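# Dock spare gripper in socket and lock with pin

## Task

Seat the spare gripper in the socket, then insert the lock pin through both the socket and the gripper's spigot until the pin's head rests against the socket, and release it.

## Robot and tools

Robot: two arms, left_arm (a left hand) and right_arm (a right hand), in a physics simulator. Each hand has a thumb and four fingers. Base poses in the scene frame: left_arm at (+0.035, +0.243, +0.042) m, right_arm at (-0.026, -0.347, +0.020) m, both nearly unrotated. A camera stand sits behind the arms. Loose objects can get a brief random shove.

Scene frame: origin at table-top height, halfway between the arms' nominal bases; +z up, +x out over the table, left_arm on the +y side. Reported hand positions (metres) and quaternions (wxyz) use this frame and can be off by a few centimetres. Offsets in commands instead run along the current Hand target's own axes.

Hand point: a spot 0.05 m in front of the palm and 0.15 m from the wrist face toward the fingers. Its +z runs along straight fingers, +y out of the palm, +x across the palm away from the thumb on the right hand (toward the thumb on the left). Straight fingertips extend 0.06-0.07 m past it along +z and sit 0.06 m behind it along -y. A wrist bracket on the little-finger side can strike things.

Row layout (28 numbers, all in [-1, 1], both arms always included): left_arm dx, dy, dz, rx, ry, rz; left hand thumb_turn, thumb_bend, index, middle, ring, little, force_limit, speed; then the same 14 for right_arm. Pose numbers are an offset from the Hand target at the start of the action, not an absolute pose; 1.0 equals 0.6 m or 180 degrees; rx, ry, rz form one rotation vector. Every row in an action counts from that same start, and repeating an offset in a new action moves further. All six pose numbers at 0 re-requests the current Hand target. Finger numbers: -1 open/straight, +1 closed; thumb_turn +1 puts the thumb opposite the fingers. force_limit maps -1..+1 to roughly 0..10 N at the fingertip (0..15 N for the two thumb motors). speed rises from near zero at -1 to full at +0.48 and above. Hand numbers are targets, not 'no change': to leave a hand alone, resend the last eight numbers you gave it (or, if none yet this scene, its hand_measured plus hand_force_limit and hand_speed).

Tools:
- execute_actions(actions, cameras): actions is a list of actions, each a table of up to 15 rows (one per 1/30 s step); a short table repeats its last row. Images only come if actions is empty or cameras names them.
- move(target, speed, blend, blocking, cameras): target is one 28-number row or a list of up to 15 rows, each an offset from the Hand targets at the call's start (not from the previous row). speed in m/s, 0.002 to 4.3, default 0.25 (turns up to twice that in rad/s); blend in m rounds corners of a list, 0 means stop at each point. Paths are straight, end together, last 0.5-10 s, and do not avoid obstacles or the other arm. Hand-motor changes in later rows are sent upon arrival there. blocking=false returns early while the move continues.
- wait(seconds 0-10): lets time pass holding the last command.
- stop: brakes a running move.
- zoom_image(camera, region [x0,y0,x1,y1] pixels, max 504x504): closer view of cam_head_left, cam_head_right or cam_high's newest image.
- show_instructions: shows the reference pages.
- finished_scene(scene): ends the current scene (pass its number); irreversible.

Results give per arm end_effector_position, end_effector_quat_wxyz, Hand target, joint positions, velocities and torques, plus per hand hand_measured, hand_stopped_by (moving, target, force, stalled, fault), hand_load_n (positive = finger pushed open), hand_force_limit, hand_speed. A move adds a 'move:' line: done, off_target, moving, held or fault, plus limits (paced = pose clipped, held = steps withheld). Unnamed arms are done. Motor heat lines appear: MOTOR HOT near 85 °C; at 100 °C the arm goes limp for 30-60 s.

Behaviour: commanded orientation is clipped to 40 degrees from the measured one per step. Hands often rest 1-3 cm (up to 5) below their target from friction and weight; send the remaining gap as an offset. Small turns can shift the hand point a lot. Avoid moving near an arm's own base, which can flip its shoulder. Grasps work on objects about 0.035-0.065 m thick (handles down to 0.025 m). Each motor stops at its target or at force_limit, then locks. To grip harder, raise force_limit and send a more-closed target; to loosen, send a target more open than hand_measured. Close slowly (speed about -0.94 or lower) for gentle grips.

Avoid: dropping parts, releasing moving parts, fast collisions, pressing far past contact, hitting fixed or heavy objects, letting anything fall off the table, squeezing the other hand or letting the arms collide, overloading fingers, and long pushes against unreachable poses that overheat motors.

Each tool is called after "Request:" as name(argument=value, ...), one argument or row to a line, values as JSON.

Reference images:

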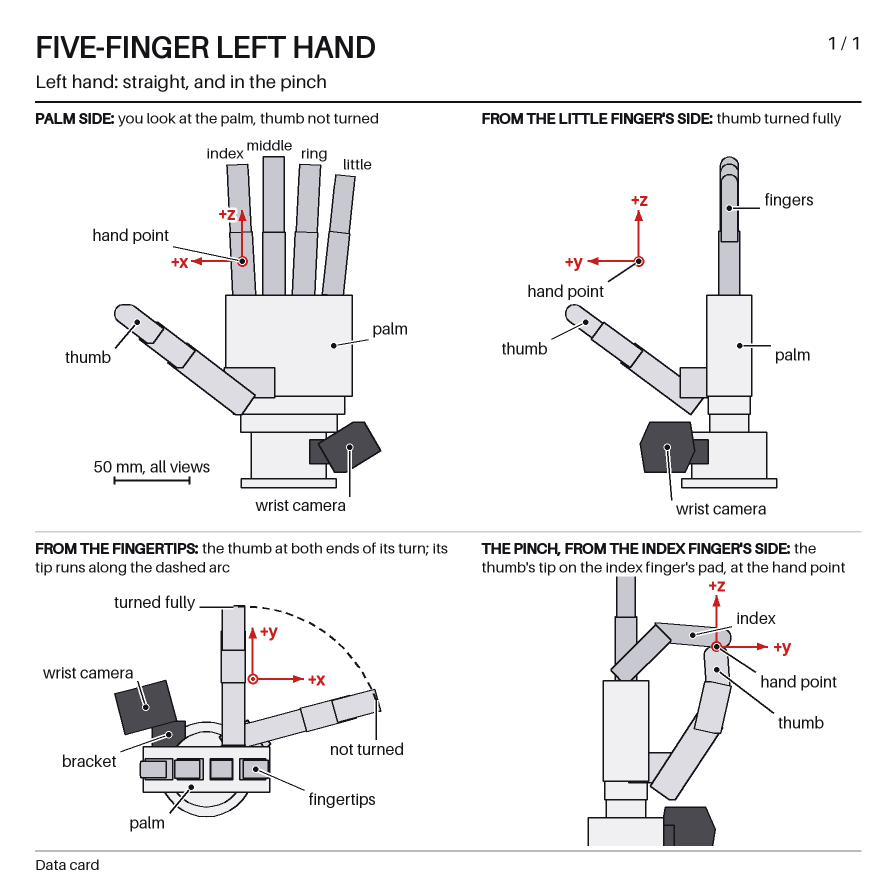

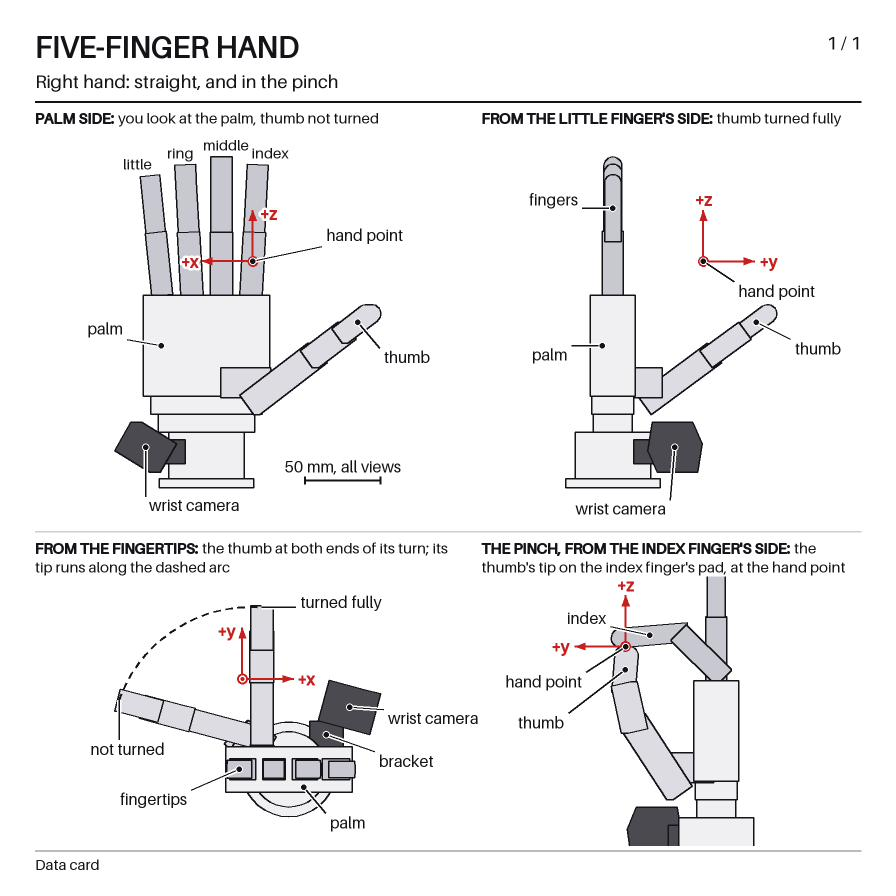

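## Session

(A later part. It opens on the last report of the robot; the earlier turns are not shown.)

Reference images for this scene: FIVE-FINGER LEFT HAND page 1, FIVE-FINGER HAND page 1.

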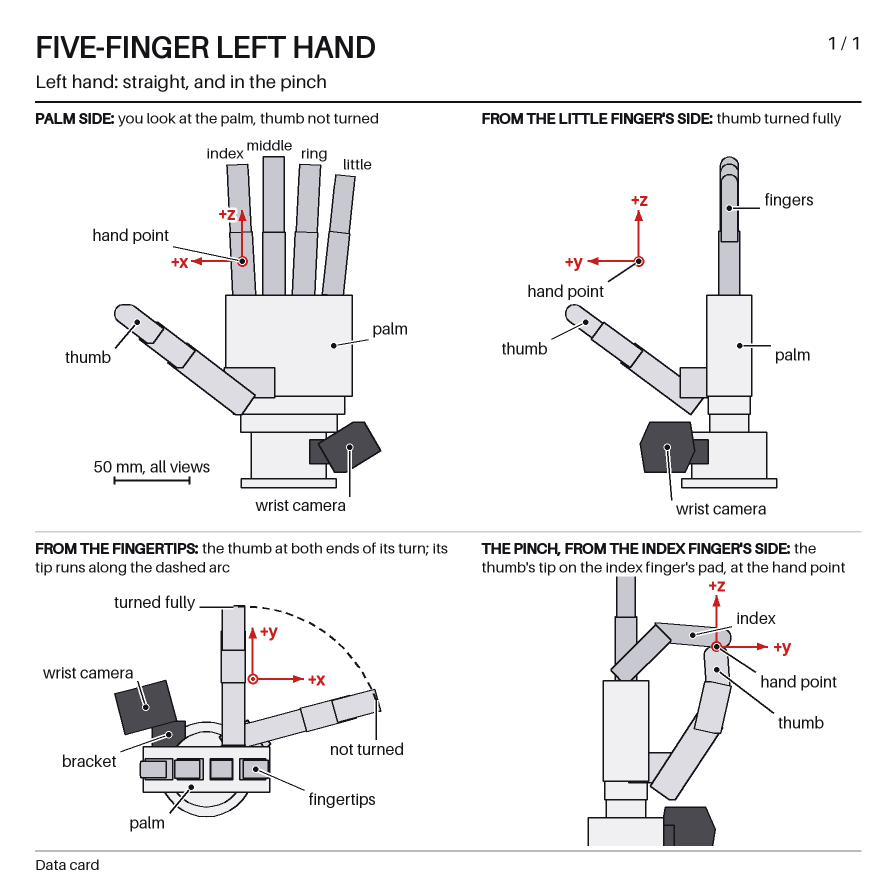

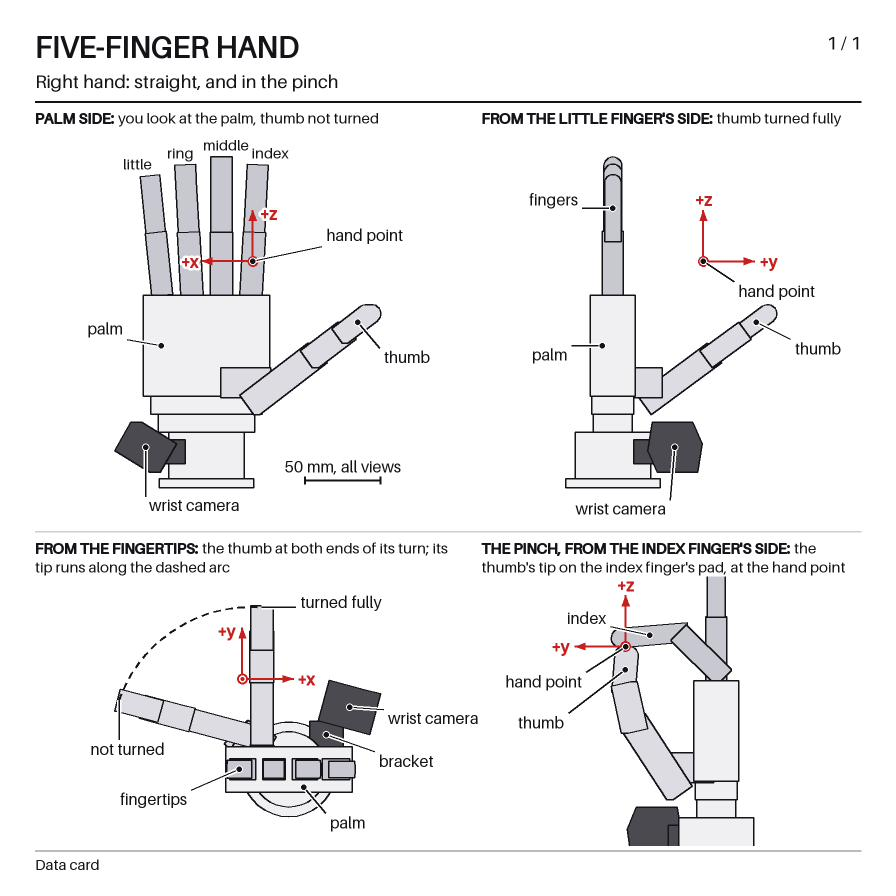

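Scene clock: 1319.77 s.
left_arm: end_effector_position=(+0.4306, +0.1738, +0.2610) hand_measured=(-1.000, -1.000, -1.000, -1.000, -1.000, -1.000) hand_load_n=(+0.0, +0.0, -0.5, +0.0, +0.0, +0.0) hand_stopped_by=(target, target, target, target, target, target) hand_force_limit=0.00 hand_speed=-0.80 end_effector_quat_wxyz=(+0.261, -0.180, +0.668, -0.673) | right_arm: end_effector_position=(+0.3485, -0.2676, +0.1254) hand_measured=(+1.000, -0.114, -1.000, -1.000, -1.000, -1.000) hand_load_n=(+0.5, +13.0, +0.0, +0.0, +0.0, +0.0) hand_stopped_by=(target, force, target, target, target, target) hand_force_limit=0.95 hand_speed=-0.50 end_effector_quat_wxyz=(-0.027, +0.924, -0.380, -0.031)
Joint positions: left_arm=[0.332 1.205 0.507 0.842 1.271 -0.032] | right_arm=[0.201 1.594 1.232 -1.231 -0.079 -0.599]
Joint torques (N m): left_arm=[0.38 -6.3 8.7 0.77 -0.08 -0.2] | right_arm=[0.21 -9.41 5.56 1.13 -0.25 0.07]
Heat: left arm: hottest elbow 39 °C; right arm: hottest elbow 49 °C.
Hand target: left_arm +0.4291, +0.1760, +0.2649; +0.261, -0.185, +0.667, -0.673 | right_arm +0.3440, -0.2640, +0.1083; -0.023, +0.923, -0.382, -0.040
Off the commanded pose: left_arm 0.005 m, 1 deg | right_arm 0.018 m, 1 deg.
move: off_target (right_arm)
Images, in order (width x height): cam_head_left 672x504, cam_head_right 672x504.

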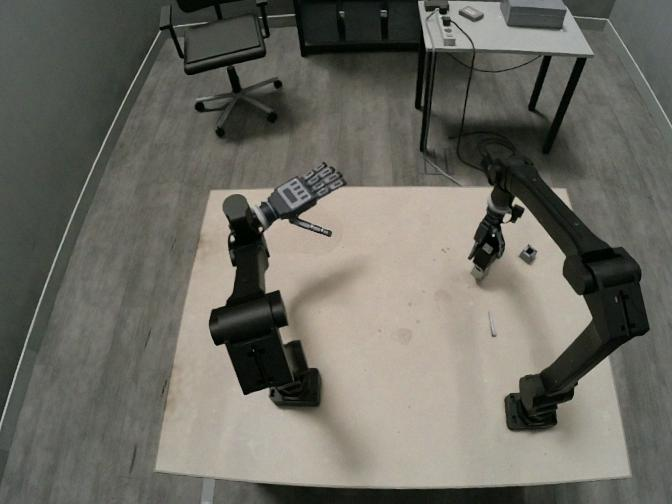

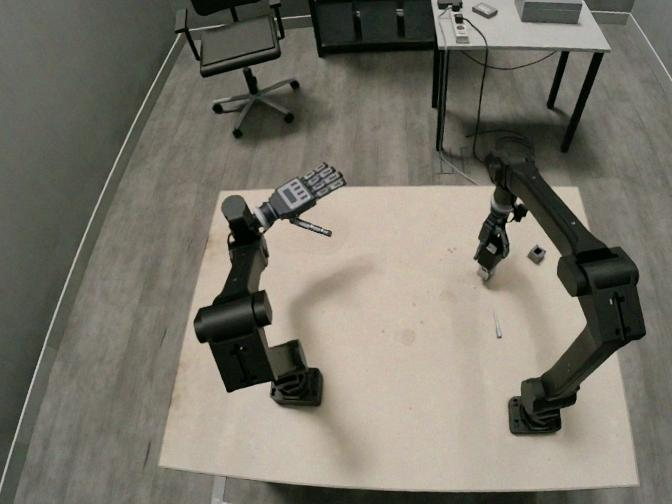

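Request:
move(
  target=[
    [0,0,0,0,0,0,-1,-1,-1,-1,-1,-1,0,-0.8, -0.0232,-0.0173,-0.073,0,0.006,0,1,0.94,-1,-1,-1,-1,0.95,-0.5],
    [0,0,0,0,0,0,-1,-1,-1,-1,-1,-1,0,-0.8, 0.0113,-0.0022,-0.0678,0,0.006,0,1,0.94,-1,-1,-1,-1,0.95,-0.5],
  ],
  speed=0.1,
  cameras=["cam_head_left","cam_head_right"],
)

Request:
zoom_image(
  camera="cam_head_left",
  region=[468, 232, 502, 276],
)

Request:
zoom_image(
  camera="cam_head_right",
  region=[472, 232, 506, 276],
)

Scene clock: 1362.87 s.
left_arm: end_effector_position=(+0.4306, +0.1738, +0.2610) hand_measured=(-1.000, -1.000, -1.000, -1.000, -1.000, -1.000) hand_load_n=(-0.5, +0.0, +0.0, -0.5, +0.0, +0.0) hand_stopped_by=(target, target, target, target, target, target) hand_force_limit=0.00 hand_speed=-0.80 end_effector_quat_wxyz=(+0.261, -0.180, +0.668, -0.673) | right_arm: end_effector_position=(+0.3322, -0.2667, +0.1329) hand_measured=(+1.000, -0.112, -1.000, -1.000, -1.000, -1.000) hand_load_n=(+0.0, +0.0, +0.0, +0.0, +0.0, +0.0) hand_stopped_by=(target, force, target, target, target, target) hand_force_limit=0.95 hand_speed=-0.50 end_effector_quat_wxyz=(-0.006, +0.923, -0.381, -0.053)
Joint positions: left_arm=[0.332 1.205 0.507 0.842 1.271 -0.032] | right_arm=[0.214 1.592 1.237 -1.297 -0.069 -0.585]
Joint torques (N m): left_arm=[0.44 -6.24 8.69 0.77 -0.08 -0.21] | right_arm=[-2.08 -11.34 11.43 -0.14 0.09 -0.19]
Heat: left arm: hottest elbow 39 °C; right arm: hottest elbow 48 °C.
Hand target: left_arm +0.4291, +0.1760, +0.2649; +0.261, -0.185, +0.667, -0.673 | right_arm +0.3519, -0.2707, +0.1481; -0.019, +0.923, -0.382, -0.032
Off the commanded pose: left_arm 0.005 m, 1 deg | right_arm 0.025 m, 3 deg.
move: off_target (right_arm)
Images, in order (width x height): cam_head_left 672x504, cam_head_right 672x504.

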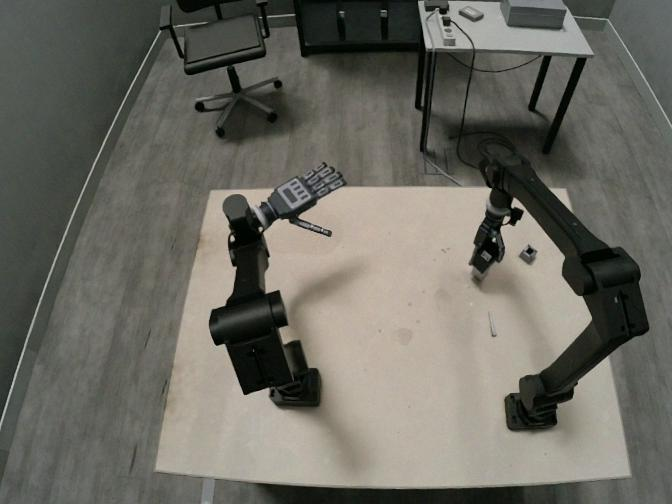

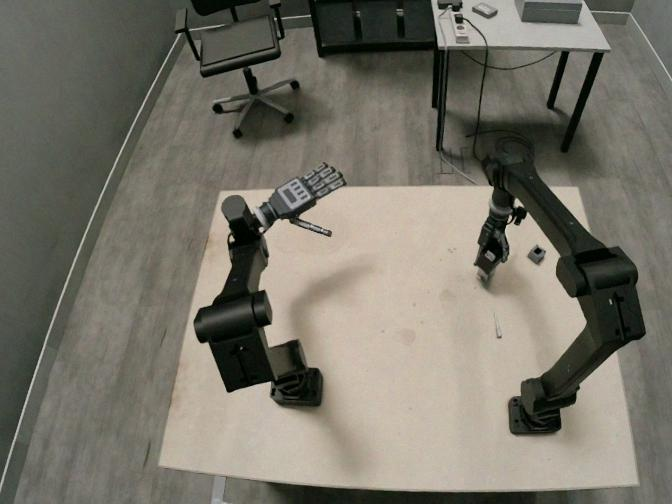

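Scaled by 11.455 from the camera's 672x504 image, which has a finer 960x720 frame.

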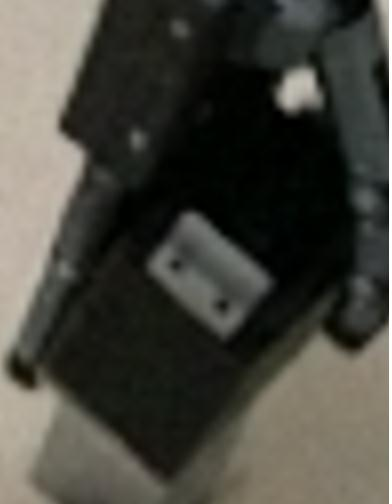

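Scaled by 11.455 from the camera's 672x504 image, which has a finer 960x720 frame.

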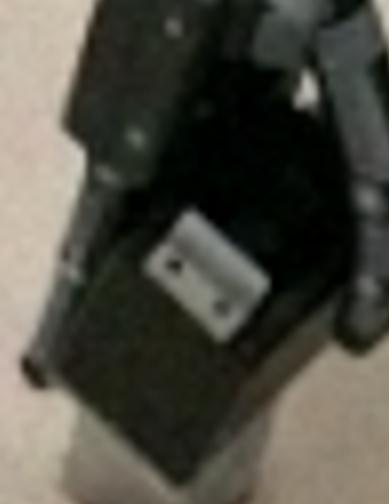

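Request:
move(
  target=[0,0,0,0,0,0,-1,-1,-1,-1,-1,-1,0,-0.8, 0.0025,0.0015,0.0497,0,0,0,1,0.94,-1,-1,-1,-1,0.95,-0.5],
  speed=0.06,
  cameras=["cam_head_left","cam_head_right","cam_high"],
)

Request:
zoom_image(
  camera="cam_head_left",
  region=[466, 236, 502, 286],
)

Request:
zoom_image(
  camera="cam_head_right",
  region=[470, 236, 506, 286],
)

Scene clock: 1380.27 s.
left_arm: end_effector_position=(+0.4306, +0.1738, +0.2610) hand_measured=(-1.000, -1.000, -1.000, -1.000, -1.000, -1.000) hand_load_n=(+0.0, +0.0, +0.0, +0.0, +0.0, +0.0) hand_stopped_by=(target, target, target, target, target, target) hand_force_limit=0.00 hand_speed=-0.80 end_effector_quat_wxyz=(+0.261, -0.180, +0.668, -0.673) | right_arm: end_effector_position=(+0.3448, -0.2690, +0.1291) hand_measured=(+1.000, -0.112, -1.000, -1.000, -1.000, -1.000) hand_load_n=(-0.5, +3.5, +0.0, +0.0, +0.0, +0.0) hand_stopped_by=(target, force, target, target, target, target) hand_force_limit=0.95 hand_speed=-0.50 end_effector_quat_wxyz=(-0.016, +0.924, -0.381, -0.033)
Joint positions: left_arm=[0.332 1.205 0.507 0.842 1.271 -0.032] | right_arm=[0.206 1.592 1.237 -1.253 -0.062 -0.593]
Joint torques (N m): left_arm=[0.38 -6.3 8.7 0.79 -0.08 -0.21] | right_arm=[-1.44 -9.58 7.2 1.22 -0.24 -0.08]
Heat: left arm: hottest elbow 39 °C; right arm: hottest elbow 52 °C.
Hand target: left_arm +0.4291, +0.1760, +0.2649; +0.261, -0.185, +0.667, -0.673 | right_arm +0.3511, -0.2707, +0.1183; -0.019, +0.923, -0.382, -0.032
Off the commanded pose: left_arm 0.005 m, 1 deg | right_arm 0.013 m, 0 deg.
move: off_target (right_arm)

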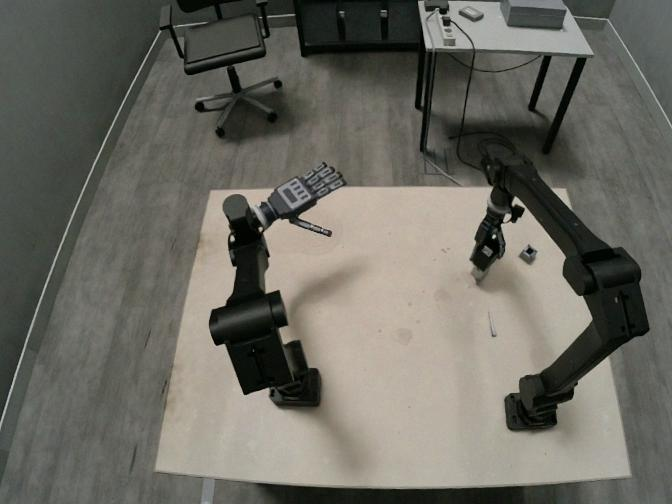

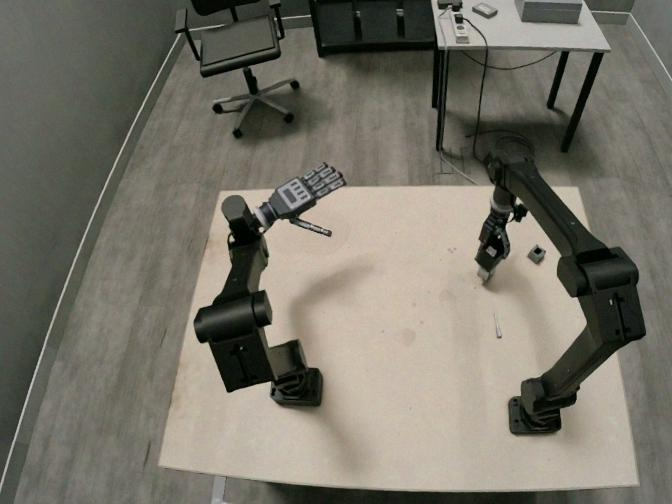

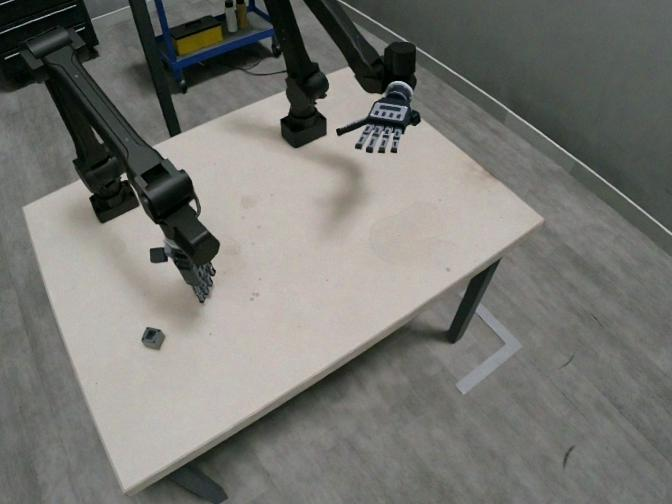

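Scaled by 10.080 from the camera's 672x504 image, which has a finer 960x720 frame.

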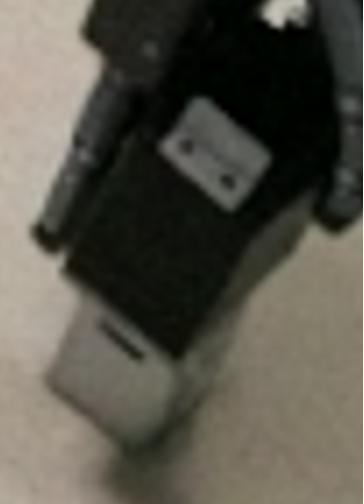

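Scaled by 10.080 from the camera's 672x504 image, which has a finer 960x720 frame.

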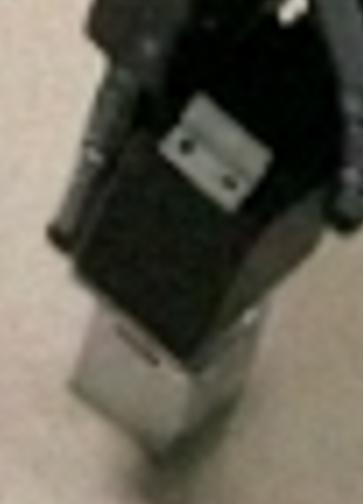

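Request:
move(
  target=[0,0,0,0,0,0,-1,-1,-1,-1,-1,-1,0,-0.8, 0,0,0,0,0,0,1,-0.2,-1,-1,-1,-1,0.3,-0.7],
  speed=0.06,
  cameras=["cam_head_left","cam_head_right"],
)

Request:
zoom_image(
  camera="cam_head_left",
  region=[466, 236, 502, 286],
)

Request:
zoom_image(
  camera="cam_head_right",
  region=[470, 236, 506, 286],
)

Scene clock: 1397.57 s.
left_arm: end_effector_position=(+0.4306, +0.1738, +0.2610) hand_measured=(-1.000, -1.000, -1.000, -1.000, -1.000, -1.000) hand_load_n=(+0.0, +0.0, -0.5, +0.0, -0.5, +0.0) hand_stopped_by=(target, target, target, target, target, target) hand_force_limit=0.00 hand_speed=-0.80 end_effector_quat_wxyz=(+0.261, -0.180, +0.668, -0.673) | right_arm: end_effector_position=(+0.3475, -0.2685, +0.1284) hand_measured=(+1.000, -0.200, -1.000, -1.000, -1.000, -1.000) hand_load_n=(-0.5, +2.0, +0.5, +0.0, +0.0, +0.0) hand_stopped_by=(target, target, target, target, target, target) hand_force_limit=0.30 hand_speed=-0.70 end_effector_quat_wxyz=(-0.019, +0.924, -0.381, -0.028)
Joint positions: left_arm=[0.332 1.205 0.507 0.842 1.271 -0.032] | right_arm=[0.206 1.592 1.237 -1.242 -0.062 -0.593]
Joint torques (N m): left_arm=[0.38 -6.24 8.7 0.76 -0.08 -0.2] | right_arm=[-1.44 -9.64 7.27 0.83 -0.26 -0.1]
Heat: left arm: hottest elbow 39 °C; right arm: hottest elbow 51 °C.
Hand target: left_arm +0.4291, +0.1760, +0.2649; +0.261, -0.185, +0.667, -0.673 | right_arm +0.3511, -0.2707, +0.1182; -0.019, +0.923, -0.382, -0.032
Off the commanded pose: left_arm 0.005 m, 1 deg | right_arm 0.011 m, 0 deg.
move: off_target (right_arm)
Images, in order (width x height): cam_head_left 672x504, cam_head_right 672x504.

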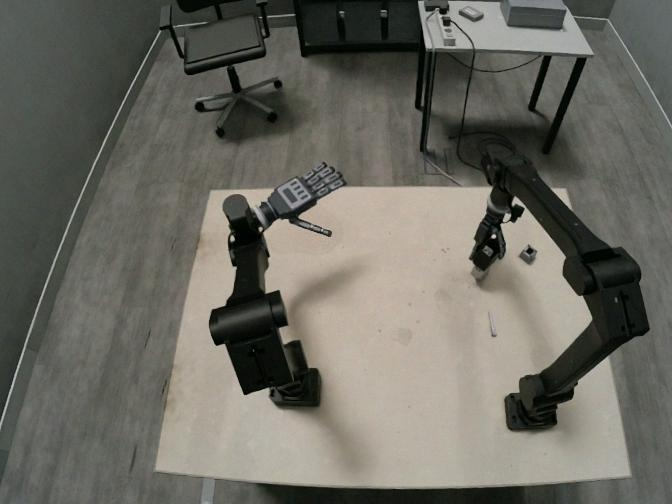

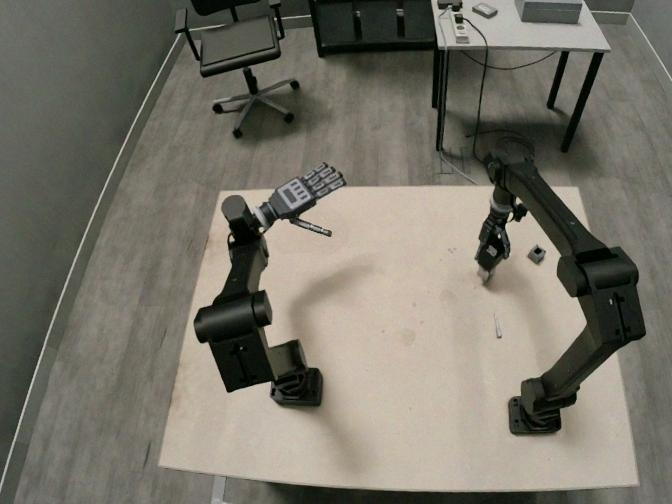

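Scaled by 10.080 from the camera's 672x504 image, which has a finer 960x720 frame.

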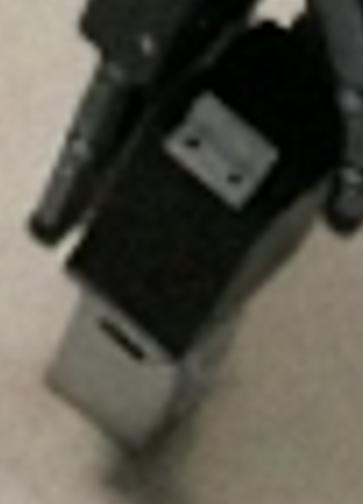

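Scaled by 10.080 from the camera's 672x504 image, which has a finer 960x720 frame.

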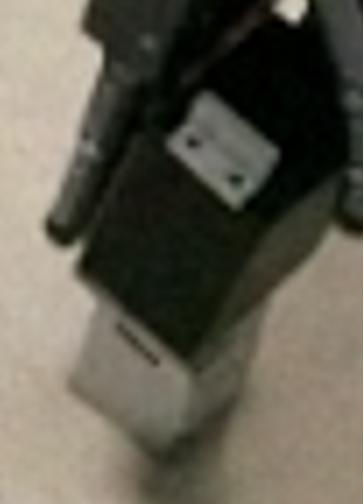

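Request:
move(
  target=[0,0,0,0,0,0,-1,-1,-1,-1,-1,-1,0,-0.8, 0,0,0,0,0,0,1,0.3,-1,-1,-1,-1,-0.5,-0.8],
  speed=0.06,
)

Request:
wait(
  seconds=0.1,
  cameras=["cam_head_left","cam_head_right"],
)

Request:
zoom_image(
  camera="cam_head_left",
  region=[468, 240, 502, 280],
)

Request:
zoom_image(
  camera="cam_head_right",
  region=[472, 240, 506, 280],
)

Scene clock: 1414.87 s.
left_arm: end_effector_position=(+0.4306, +0.1738, +0.2610) hand_measured=(-1.000, -1.000, -1.000, -1.000, -1.000, -1.000) hand_load_n=(-0.5, -0.5, +0.0, -0.5, +0.0, +0.0) hand_stopped_by=(target, target, target, target, target, target) hand_force_limit=0.00 hand_speed=-0.80 end_effector_quat_wxyz=(+0.261, -0.180, +0.668, -0.673) | right_arm: end_effector_position=(+0.3475, -0.2687, +0.1283) hand_measured=(+1.000, -0.156, -1.000, -1.000, -1.000, -1.000) hand_load_n=(-0.5, +4.0, +0.0, +0.0, +0.0, +0.0) hand_stopped_by=(target, force, target, target, target, target) hand_force_limit=-0.50 hand_speed=-0.80 end_effector_quat_wxyz=(-0.018, +0.924, -0.381, -0.028)
Joint positions: left_arm=[0.332 1.205 0.507 0.842 1.271 -0.032] | right_arm=[0.206 1.592 1.237 -1.242 -0.062 -0.594]
Joint torques (N m): left_arm=[0.32 -6.3 8.7 0.77 -0.08 -0.2] | right_arm=[-1.38 -9.47 7.27 0.87 -0.29 -0.1]
Heat: left arm: hottest elbow 39 °C; right arm: hottest elbow 51 °C.
Hand target: left_arm +0.4291, +0.1760, +0.2649; +0.261, -0.185, +0.667, -0.673 | right_arm +0.3511, -0.2706, +0.1182; -0.019, +0.923, -0.382, -0.032
Off the commanded pose: left_arm 0.005 m, 1 deg | right_arm 0.011 m, 0 deg.
move: off_target (right_arm)

Scene clock: 1414.97 s.
left_arm: end_effector_position=(+0.4306, +0.1738, +0.2610) hand_measured=(-1.000, -1.000, -1.000, -1.000, -1.000, -1.000) hand_load_n=(-0.5, +0.0, +0.0, +0.5, +0.0, +0.0) hand_stopped_by=(target, target, target, target, target, target) hand_force_limit=0.00 hand_speed=-0.80 end_effector_quat_wxyz=(+0.261, -0.180, +0.668, -0.673) | right_arm: end_effector_position=(+0.3476, -0.2687, +0.1283) hand_measured=(+1.000, -0.156, -1.000, -1.000, -1.000, -1.000) hand_load_n=(-0.5, +3.5, +0.0, +0.0, +0.0, +0.5) hand_stopped_by=(target, force, target, target, target, target) hand_force_limit=-0.50 hand_speed=-0.80 end_effector_quat_wxyz=(-0.018, +0.924, -0.380, -0.028)
Joint positions: left_arm=[0.332 1.205 0.507 0.842 1.271 -0.032] | right_arm=[0.206 1.592 1.237 -1.242 -0.062 -0.594]
Joint torques (N m): left_arm=[0.32 -6.3 8.69 0.77 -0.08 -0.21] | right_arm=[-1.44 -9.64 7.34 0.84 -0.29 -0.1]
Heat: left arm: hottest elbow 39 °C; right arm: hottest elbow 51 °C.
Hand target: left_arm +0.4291, +0.1760, +0.2649; +0.261, -0.185, +0.667, -0.673 | right_arm +0.3511, -0.2707, +0.1182; -0.019, +0.923, -0.382, -0.032
Off the commanded pose: left_arm 0.005 m, 1 deg | right_arm 0.011 m, 0 deg.
wait: 0.10 s; no rest
Images, in order (width x height): cam_head_left 672x504, cam_head_right 672x504.

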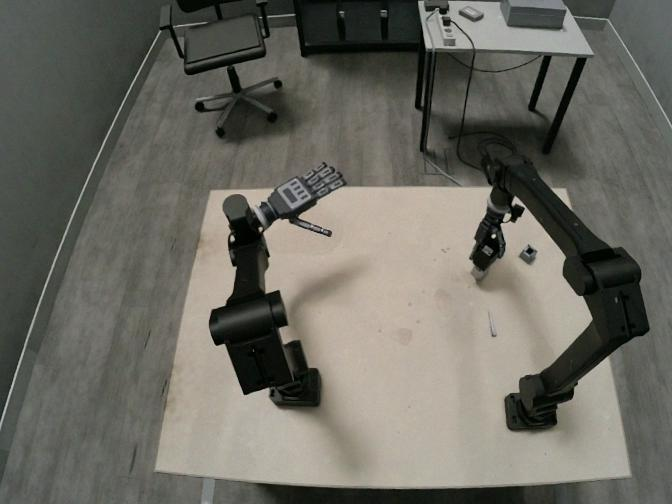

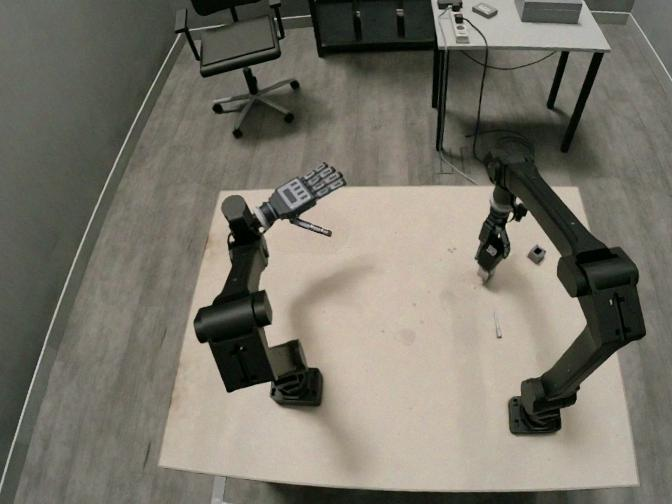

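Scaled by 12.600 from the camera's 672x504 image, which has a finer 960x720 frame.

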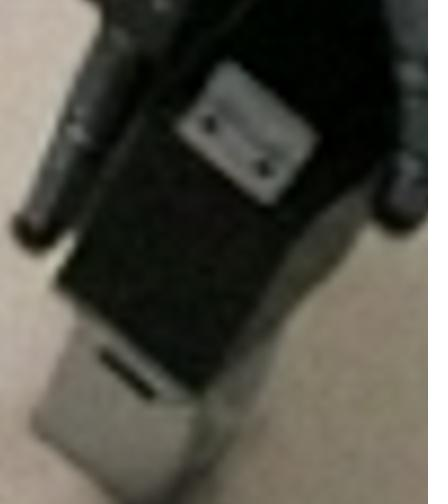

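Scaled by 12.600 from the camera's 672x504 image, which has a finer 960x720 frame.

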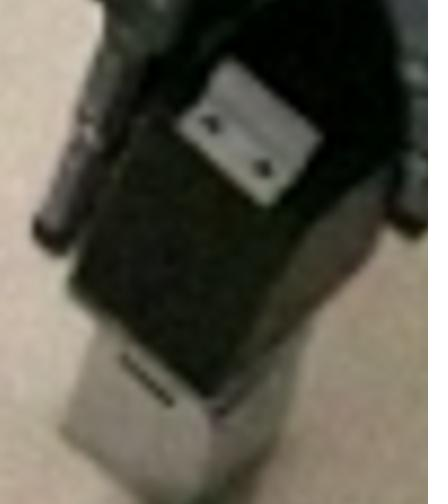

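Request:
zoom_image(
  camera="cam_head_left",
  region=[464, 258, 496, 290],
)

Request:
zoom_image(
  camera="cam_head_right",
  region=[468, 258, 500, 290],
)

Scaled by 15.750 from the camera's 672x504 image, which has a finer 960x720 frame.

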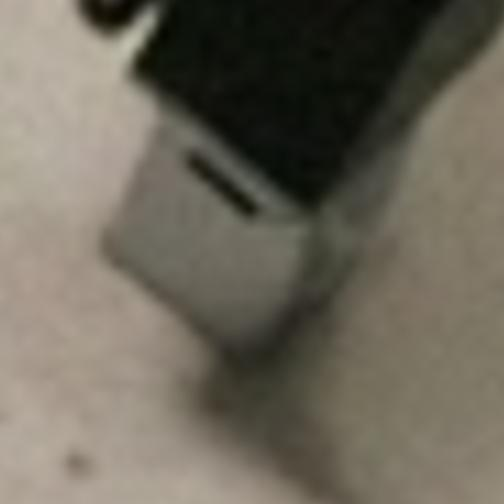

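Scaled by 15.750 from the camera's 672x504 image, which has a finer 960x720 frame.

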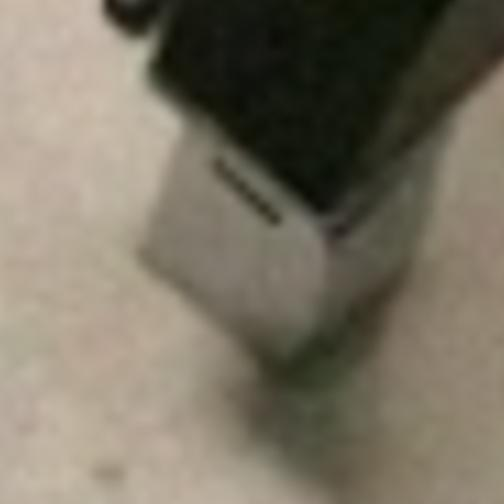

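Request:
move(
  target=[0,0,0,0,0,0,-1,-1,-1,-1,-1,-1,0,-0.8, 0,0,0,0,0,0,1,-0.3,-1,-1,-1,-1,0.3,-0.6],
  speed=0.06,
  cameras=["cam_head_left","cam_head_right"],
)

Request:
zoom_image(
  camera="cam_head_left",
  region=[464, 240, 504, 290],
)

Request:
zoom_image(
  camera="cam_head_right",
  region=[468, 240, 508, 290],
)

Scene clock: 1446.53 s.
left_arm: end_effector_position=(+0.4306, +0.1738, +0.2610) hand_measured=(-1.000, -1.000, -1.000, -1.000, -1.000, -1.000) hand_load_n=(+0.0, +0.0, +0.0, +0.0, +0.0, +0.0) hand_stopped_by=(target, target, target, target, target, target) hand_force_limit=0.00 hand_speed=-0.80 end_effector_quat_wxyz=(+0.261, -0.180, +0.668, -0.673) | right_arm: end_effector_position=(+0.3480, -0.2687, +0.1267) hand_measured=(+1.000, -0.300, -1.000, -1.000, -1.000, -1.000) hand_load_n=(-0.5, +1.0, +0.0, +0.0, +0.0, +0.0) hand_stopped_by=(target, target, target, target, target, target) hand_force_limit=0.30 hand_speed=-0.60 end_effector_quat_wxyz=(-0.019, +0.924, -0.380, -0.027)
Joint positions: left_arm=[0.332 1.205 0.507 0.842 1.271 -0.032] | right_arm=[0.206 1.593 1.234 -1.237 -0.062 -0.594]
Joint torques (N m): left_arm=[0.38 -6.24 8.68 0.76 -0.08 -0.2] | right_arm=[-1.38 -9.47 7.58 0.64 -0.28 -0.1]
Heat: left arm: hottest elbow 39 °C; right arm: hottest elbow 50 °C.
Hand target: left_arm +0.4291, +0.1760, +0.2649; +0.261, -0.185, +0.667, -0.673 | right_arm +0.3511, -0.2707, +0.1183; -0.019, +0.923, -0.382, -0.032
Off the commanded pose: left_arm 0.005 m, 1 deg | right_arm 0.009 m, 1 deg.
move: done
Images, in order (width x height): cam_head_left 672x504, cam_head_right 672x504.

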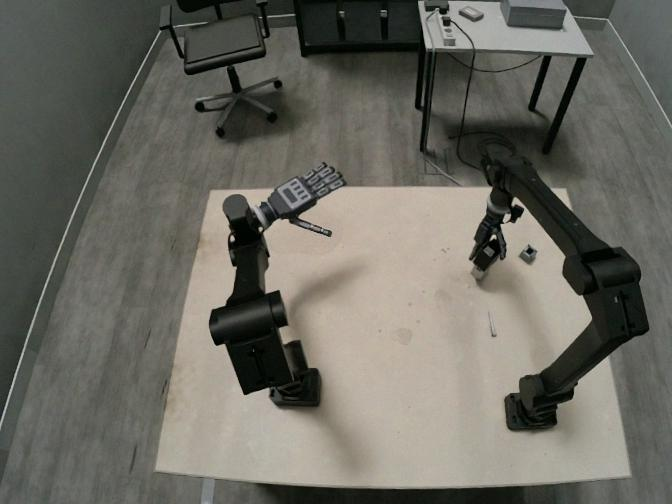

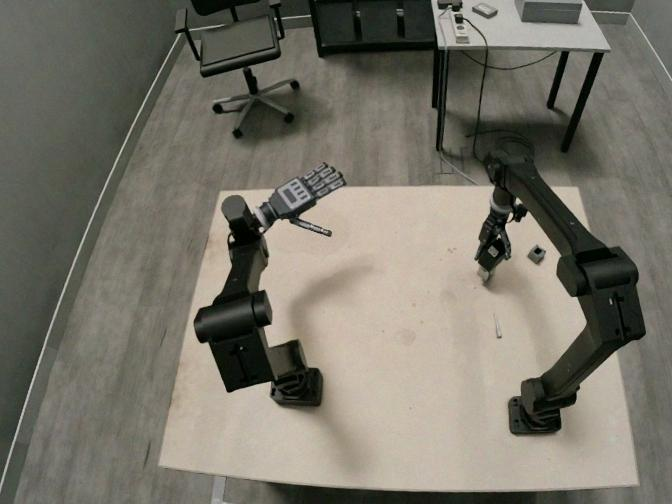

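Scaled by 10.080 from the camera's 672x504 image, which has a finer 960x720 frame.

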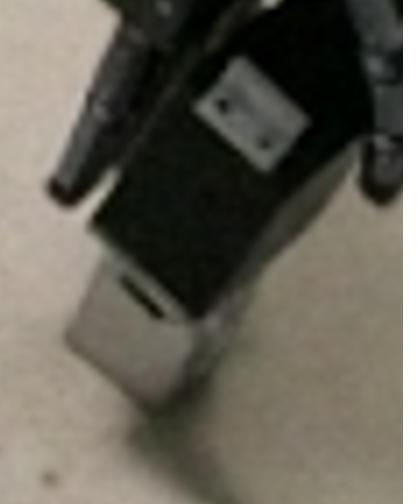

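Scaled by 10.080 from the camera's 672x504 image, which has a finer 960x720 frame.

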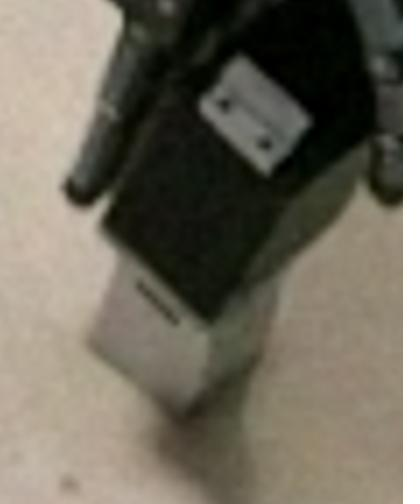

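Request:
move(
  target=[0,0,0,0,0,0,-1,-1,-1,-1,-1,-1,0,-0.8, 0,0.007,-0.006,0,0,0,1,-0.17,-1,-1,-1,-1,0.3,-0.6],
  speed=0.06,
)

Scene clock: 1457.90 s.
left_arm: end_effector_position=(+0.4306, +0.1738, +0.2610) hand_measured=(-1.000, -1.000, -1.000, -1.000, -1.000, -1.000) hand_load_n=(+0.0, +0.0, -0.5, +0.0, +0.0, +0.0) hand_stopped_by=(target, target, target, target, target, target) hand_force_limit=0.00 hand_speed=-0.80 end_effector_quat_wxyz=(+0.261, -0.180, +0.668, -0.673) | right_arm: end_effector_position=(+0.3486, -0.2711, +0.1277) hand_measured=(+1.000, -0.172, -1.000, -1.000, -1.000, -1.000) hand_load_n=(-1.0, +3.0, +0.0, +0.0, +0.0, +0.0) hand_stopped_by=(target, target, target, target, target, target) hand_force_limit=0.30 hand_speed=-0.60 end_effector_quat_wxyz=(-0.019, +0.924, -0.380, -0.026)
Joint positions: left_arm=[0.332 1.205 0.507 0.842 1.271 -0.032] | right_arm=[0.201 1.591 1.234 -1.237 -0.059 -0.599]
Joint torques (N m): left_arm=[0.38 -6.18 8.68 0.77 -0.08 -0.21] | right_arm=[-1.32 -10.23 7.24 0.31 -0.36 -0.09]
Heat: left arm: hottest elbow 39 °C; right arm: hottest elbow 51 °C.
Hand target: left_arm +0.4291, +0.1760, +0.2649; +0.261, -0.185, +0.667, -0.673 | right_arm +0.3483, -0.2738, +0.1219; -0.019, +0.923, -0.382, -0.032
Off the commanded pose: left_arm 0.005 m, 1 deg | right_arm 0.006 m, 1 deg.
move: done

Request:
move(
  target=[0,0,0,0,0,0,-1,-1,-1,-1,-1,-1,0,-0.8, 0,0,0,0,0,0,1,0.9,-1,-1,-1,-1,0.5,-0.6],
  speed=0.06,
)

Scene clock: 1462.67 s.
left_arm: end_effector_position=(+0.4306, +0.1738, +0.2610) hand_measured=(-1.000, -1.000, -1.000, -1.000, -1.000, -1.000) hand_load_n=(+0.0, +0.0, +0.0, +0.0, +0.0, +0.0) hand_stopped_by=(target, target, target, target, target, target) hand_force_limit=0.00 hand_speed=-0.80 end_effector_quat_wxyz=(+0.261, -0.180, +0.668, -0.673) | right_arm: end_effector_position=(+0.3488, -0.2719, +0.1288) hand_measured=(+1.000, -0.068, -1.000, -1.000, -1.000, -1.000) hand_load_n=(+0.0, +12.5, +0.0, +0.0, +0.0, +0.0) hand_stopped_by=(target, force, target, target, target, target) hand_force_limit=0.50 hand_speed=-0.60 end_effector_quat_wxyz=(-0.020, +0.924, -0.380, -0.024)
Joint positions: left_arm=[0.332 1.205 0.507 0.842 1.271 -0.032] | right_arm=[0.199 1.588 1.234 -1.237 -0.059 -0.601]
Joint torques (N m): left_arm=[0.38 -6.3 8.7 0.77 -0.08 -0.2] | right_arm=[-1.32 -9.93 7.21 0.42 -0.37 -0.1]
Heat: left arm: hottest elbow 39 °C; right arm: hottest elbow 51 °C.
Hand target: left_arm +0.4291, +0.1760, +0.2649; +0.261, -0.185, +0.667, -0.673 | right_arm +0.3483, -0.2738, +0.1219; -0.019, +0.923, -0.382, -0.032
Off the commanded pose: left_arm 0.005 m, 1 deg | right_arm 0.007 m, 1 deg.
move: done

Request:
move(
  target=[0,0,0,0,0,0,-1,-1,-1,-1,-1,-1,0,-0.8, 0,0,0.022,0,0,0,1,0.9,-1,-1,-1,-1,0.5,-0.6],
  speed=0.06,
  cameras=["cam_head_left","cam_head_right"],
)

Request:
zoom_image(
  camera="cam_head_left",
  region=[464, 240, 504, 290],
)

Request:
zoom_image(
  camera="cam_head_right",
  region=[468, 240, 508, 290],
)

Scene clock: 1468.13 s.
left_arm: end_effector_position=(+0.4306, +0.1738, +0.2610) hand_measured=(-1.000, -1.000, -1.000, -1.000, -1.000, -1.000) hand_load_n=(-0.5, +0.0, +0.0, +0.0, +0.0, +0.0) hand_stopped_by=(target, target, target, target, target, target) hand_force_limit=0.00 hand_speed=-0.80 end_effector_quat_wxyz=(+0.261, -0.180, +0.668, -0.673) | right_arm: end_effector_position=(+0.3487, -0.2720, +0.1282) hand_measured=(+1.000, -0.068, -1.000, -1.000, -1.000, -1.000) hand_load_n=(-0.5, +13.0, +0.0, +0.0, +0.0, +0.0) hand_stopped_by=(target, force, target, target, target, target) hand_force_limit=0.50 hand_speed=-0.60 end_effector_quat_wxyz=(-0.020, +0.924, -0.380, -0.023)
Joint positions: left_arm=[0.332 1.205 0.507 0.842 1.271 -0.032] | right_arm=[0.199 1.586 1.231 -1.233 -0.059 -0.601]
Joint torques (N m): left_arm=[0.38 -6.24 8.7 0.77 -0.08 -0.2] | right_arm=[-1.14 -9.29 5.61 1.43 -0.38 -0.06]
Heat: left arm: hottest elbow 39 °C; right arm: hottest elbow 51 °C.
Hand target: left_arm +0.4291, +0.1760, +0.2649; +0.261, -0.185, +0.667, -0.673 | right_arm +0.3477, -0.2730, +0.1087; -0.019, +0.923, -0.382, -0.032
Off the commanded pose: left_arm 0.005 m, 1 deg | right_arm 0.019 m, 1 deg.
move: off_target (right_arm)
Images, in order (width x height): cam_head_left 672x504, cam_head_right 672x504.

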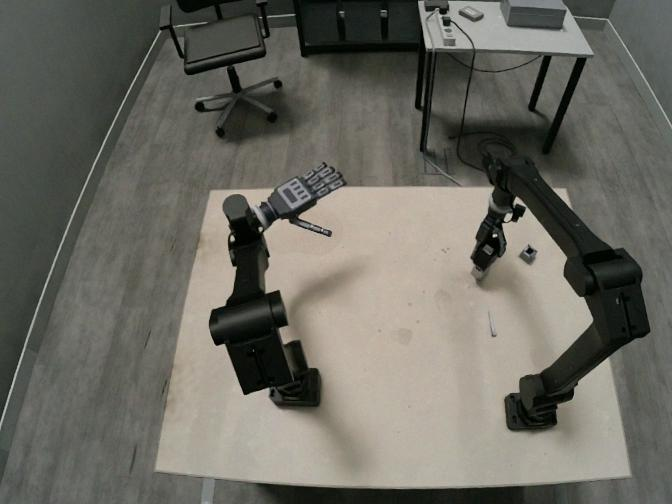

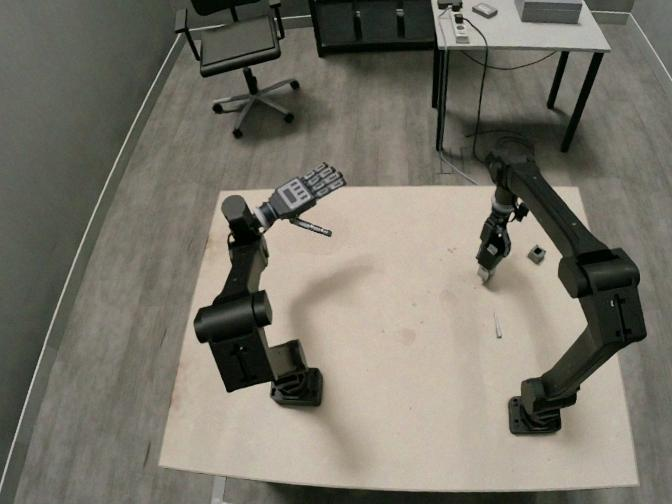

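Scaled by 10.080 from the camera's 672x504 image, which has a finer 960x720 frame.

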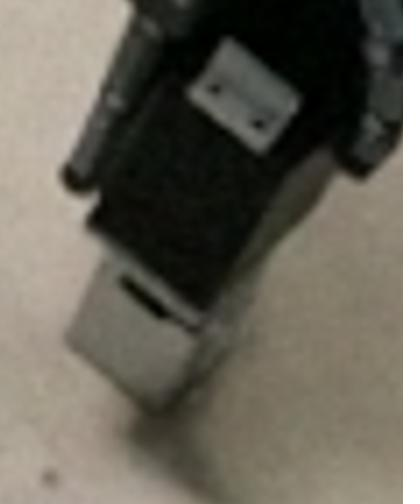

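Scaled by 10.080 from the camera's 672x504 image, which has a finer 960x720 frame.

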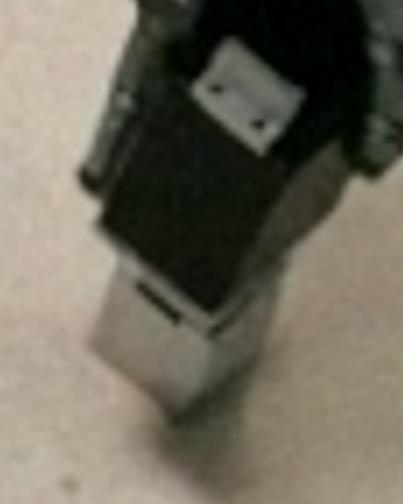

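Request:
move(
  target=[0,0,0,0,0,0,-1,-1,-1,-1,-1,-1,0,-0.8, 0,0,0.022,0,0,0,1,0.9,-1,-1,-1,-1,0.5,-0.6],
  speed=0.06,
)

Scene clock: 1476.90 s.
left_arm: end_effector_position=(+0.4306, +0.1738, +0.2610) hand_measured=(-1.000, -1.000, -1.000, -1.000, -1.000, -1.000) hand_load_n=(+0.0, +0.0, -0.5, +0.0, +0.0, +0.0) hand_stopped_by=(target, target, target, target, target, target) hand_force_limit=0.00 hand_speed=-0.80 end_effector_quat_wxyz=(+0.261, -0.180, +0.668, -0.673) | right_arm: end_effector_position=(+0.3520, -0.2760, +0.1258) hand_measured=(+1.000, -0.068, -1.000, -1.000, -1.000, -1.000) hand_load_n=(-2.0, +13.5, +0.0, +0.0, +0.0, +0.0) hand_stopped_by=(target, force, target, target, target, target) hand_force_limit=0.50 hand_speed=-0.60 end_effector_quat_wxyz=(-0.023, +0.925, -0.379, -0.011)
Joint positions: left_arm=[0.332 1.205 0.507 0.842 1.271 -0.032] | right_arm=[0.193 1.578 1.219 -1.206 -0.051 -0.609]
Joint torques (N m): left_arm=[0.38 -6.3 8.7 0.76 -0.08 -0.2] | right_arm=[-0.09 -7.71 4.67 1.84 -0.73 0.06]
Heat: left arm: hottest elbow 39 °C; right arm: hottest elbow 50 °C.
Hand target: left_arm +0.4291, +0.1760, +0.2649; +0.261, -0.185, +0.667, -0.673 | right_arm +0.3471, -0.2722, +0.0955; -0.019, +0.923, -0.382, -0.032
Off the commanded pose: left_arm 0.005 m, 1 deg | right_arm 0.031 m, 2 deg.
move: off_target (right_arm)


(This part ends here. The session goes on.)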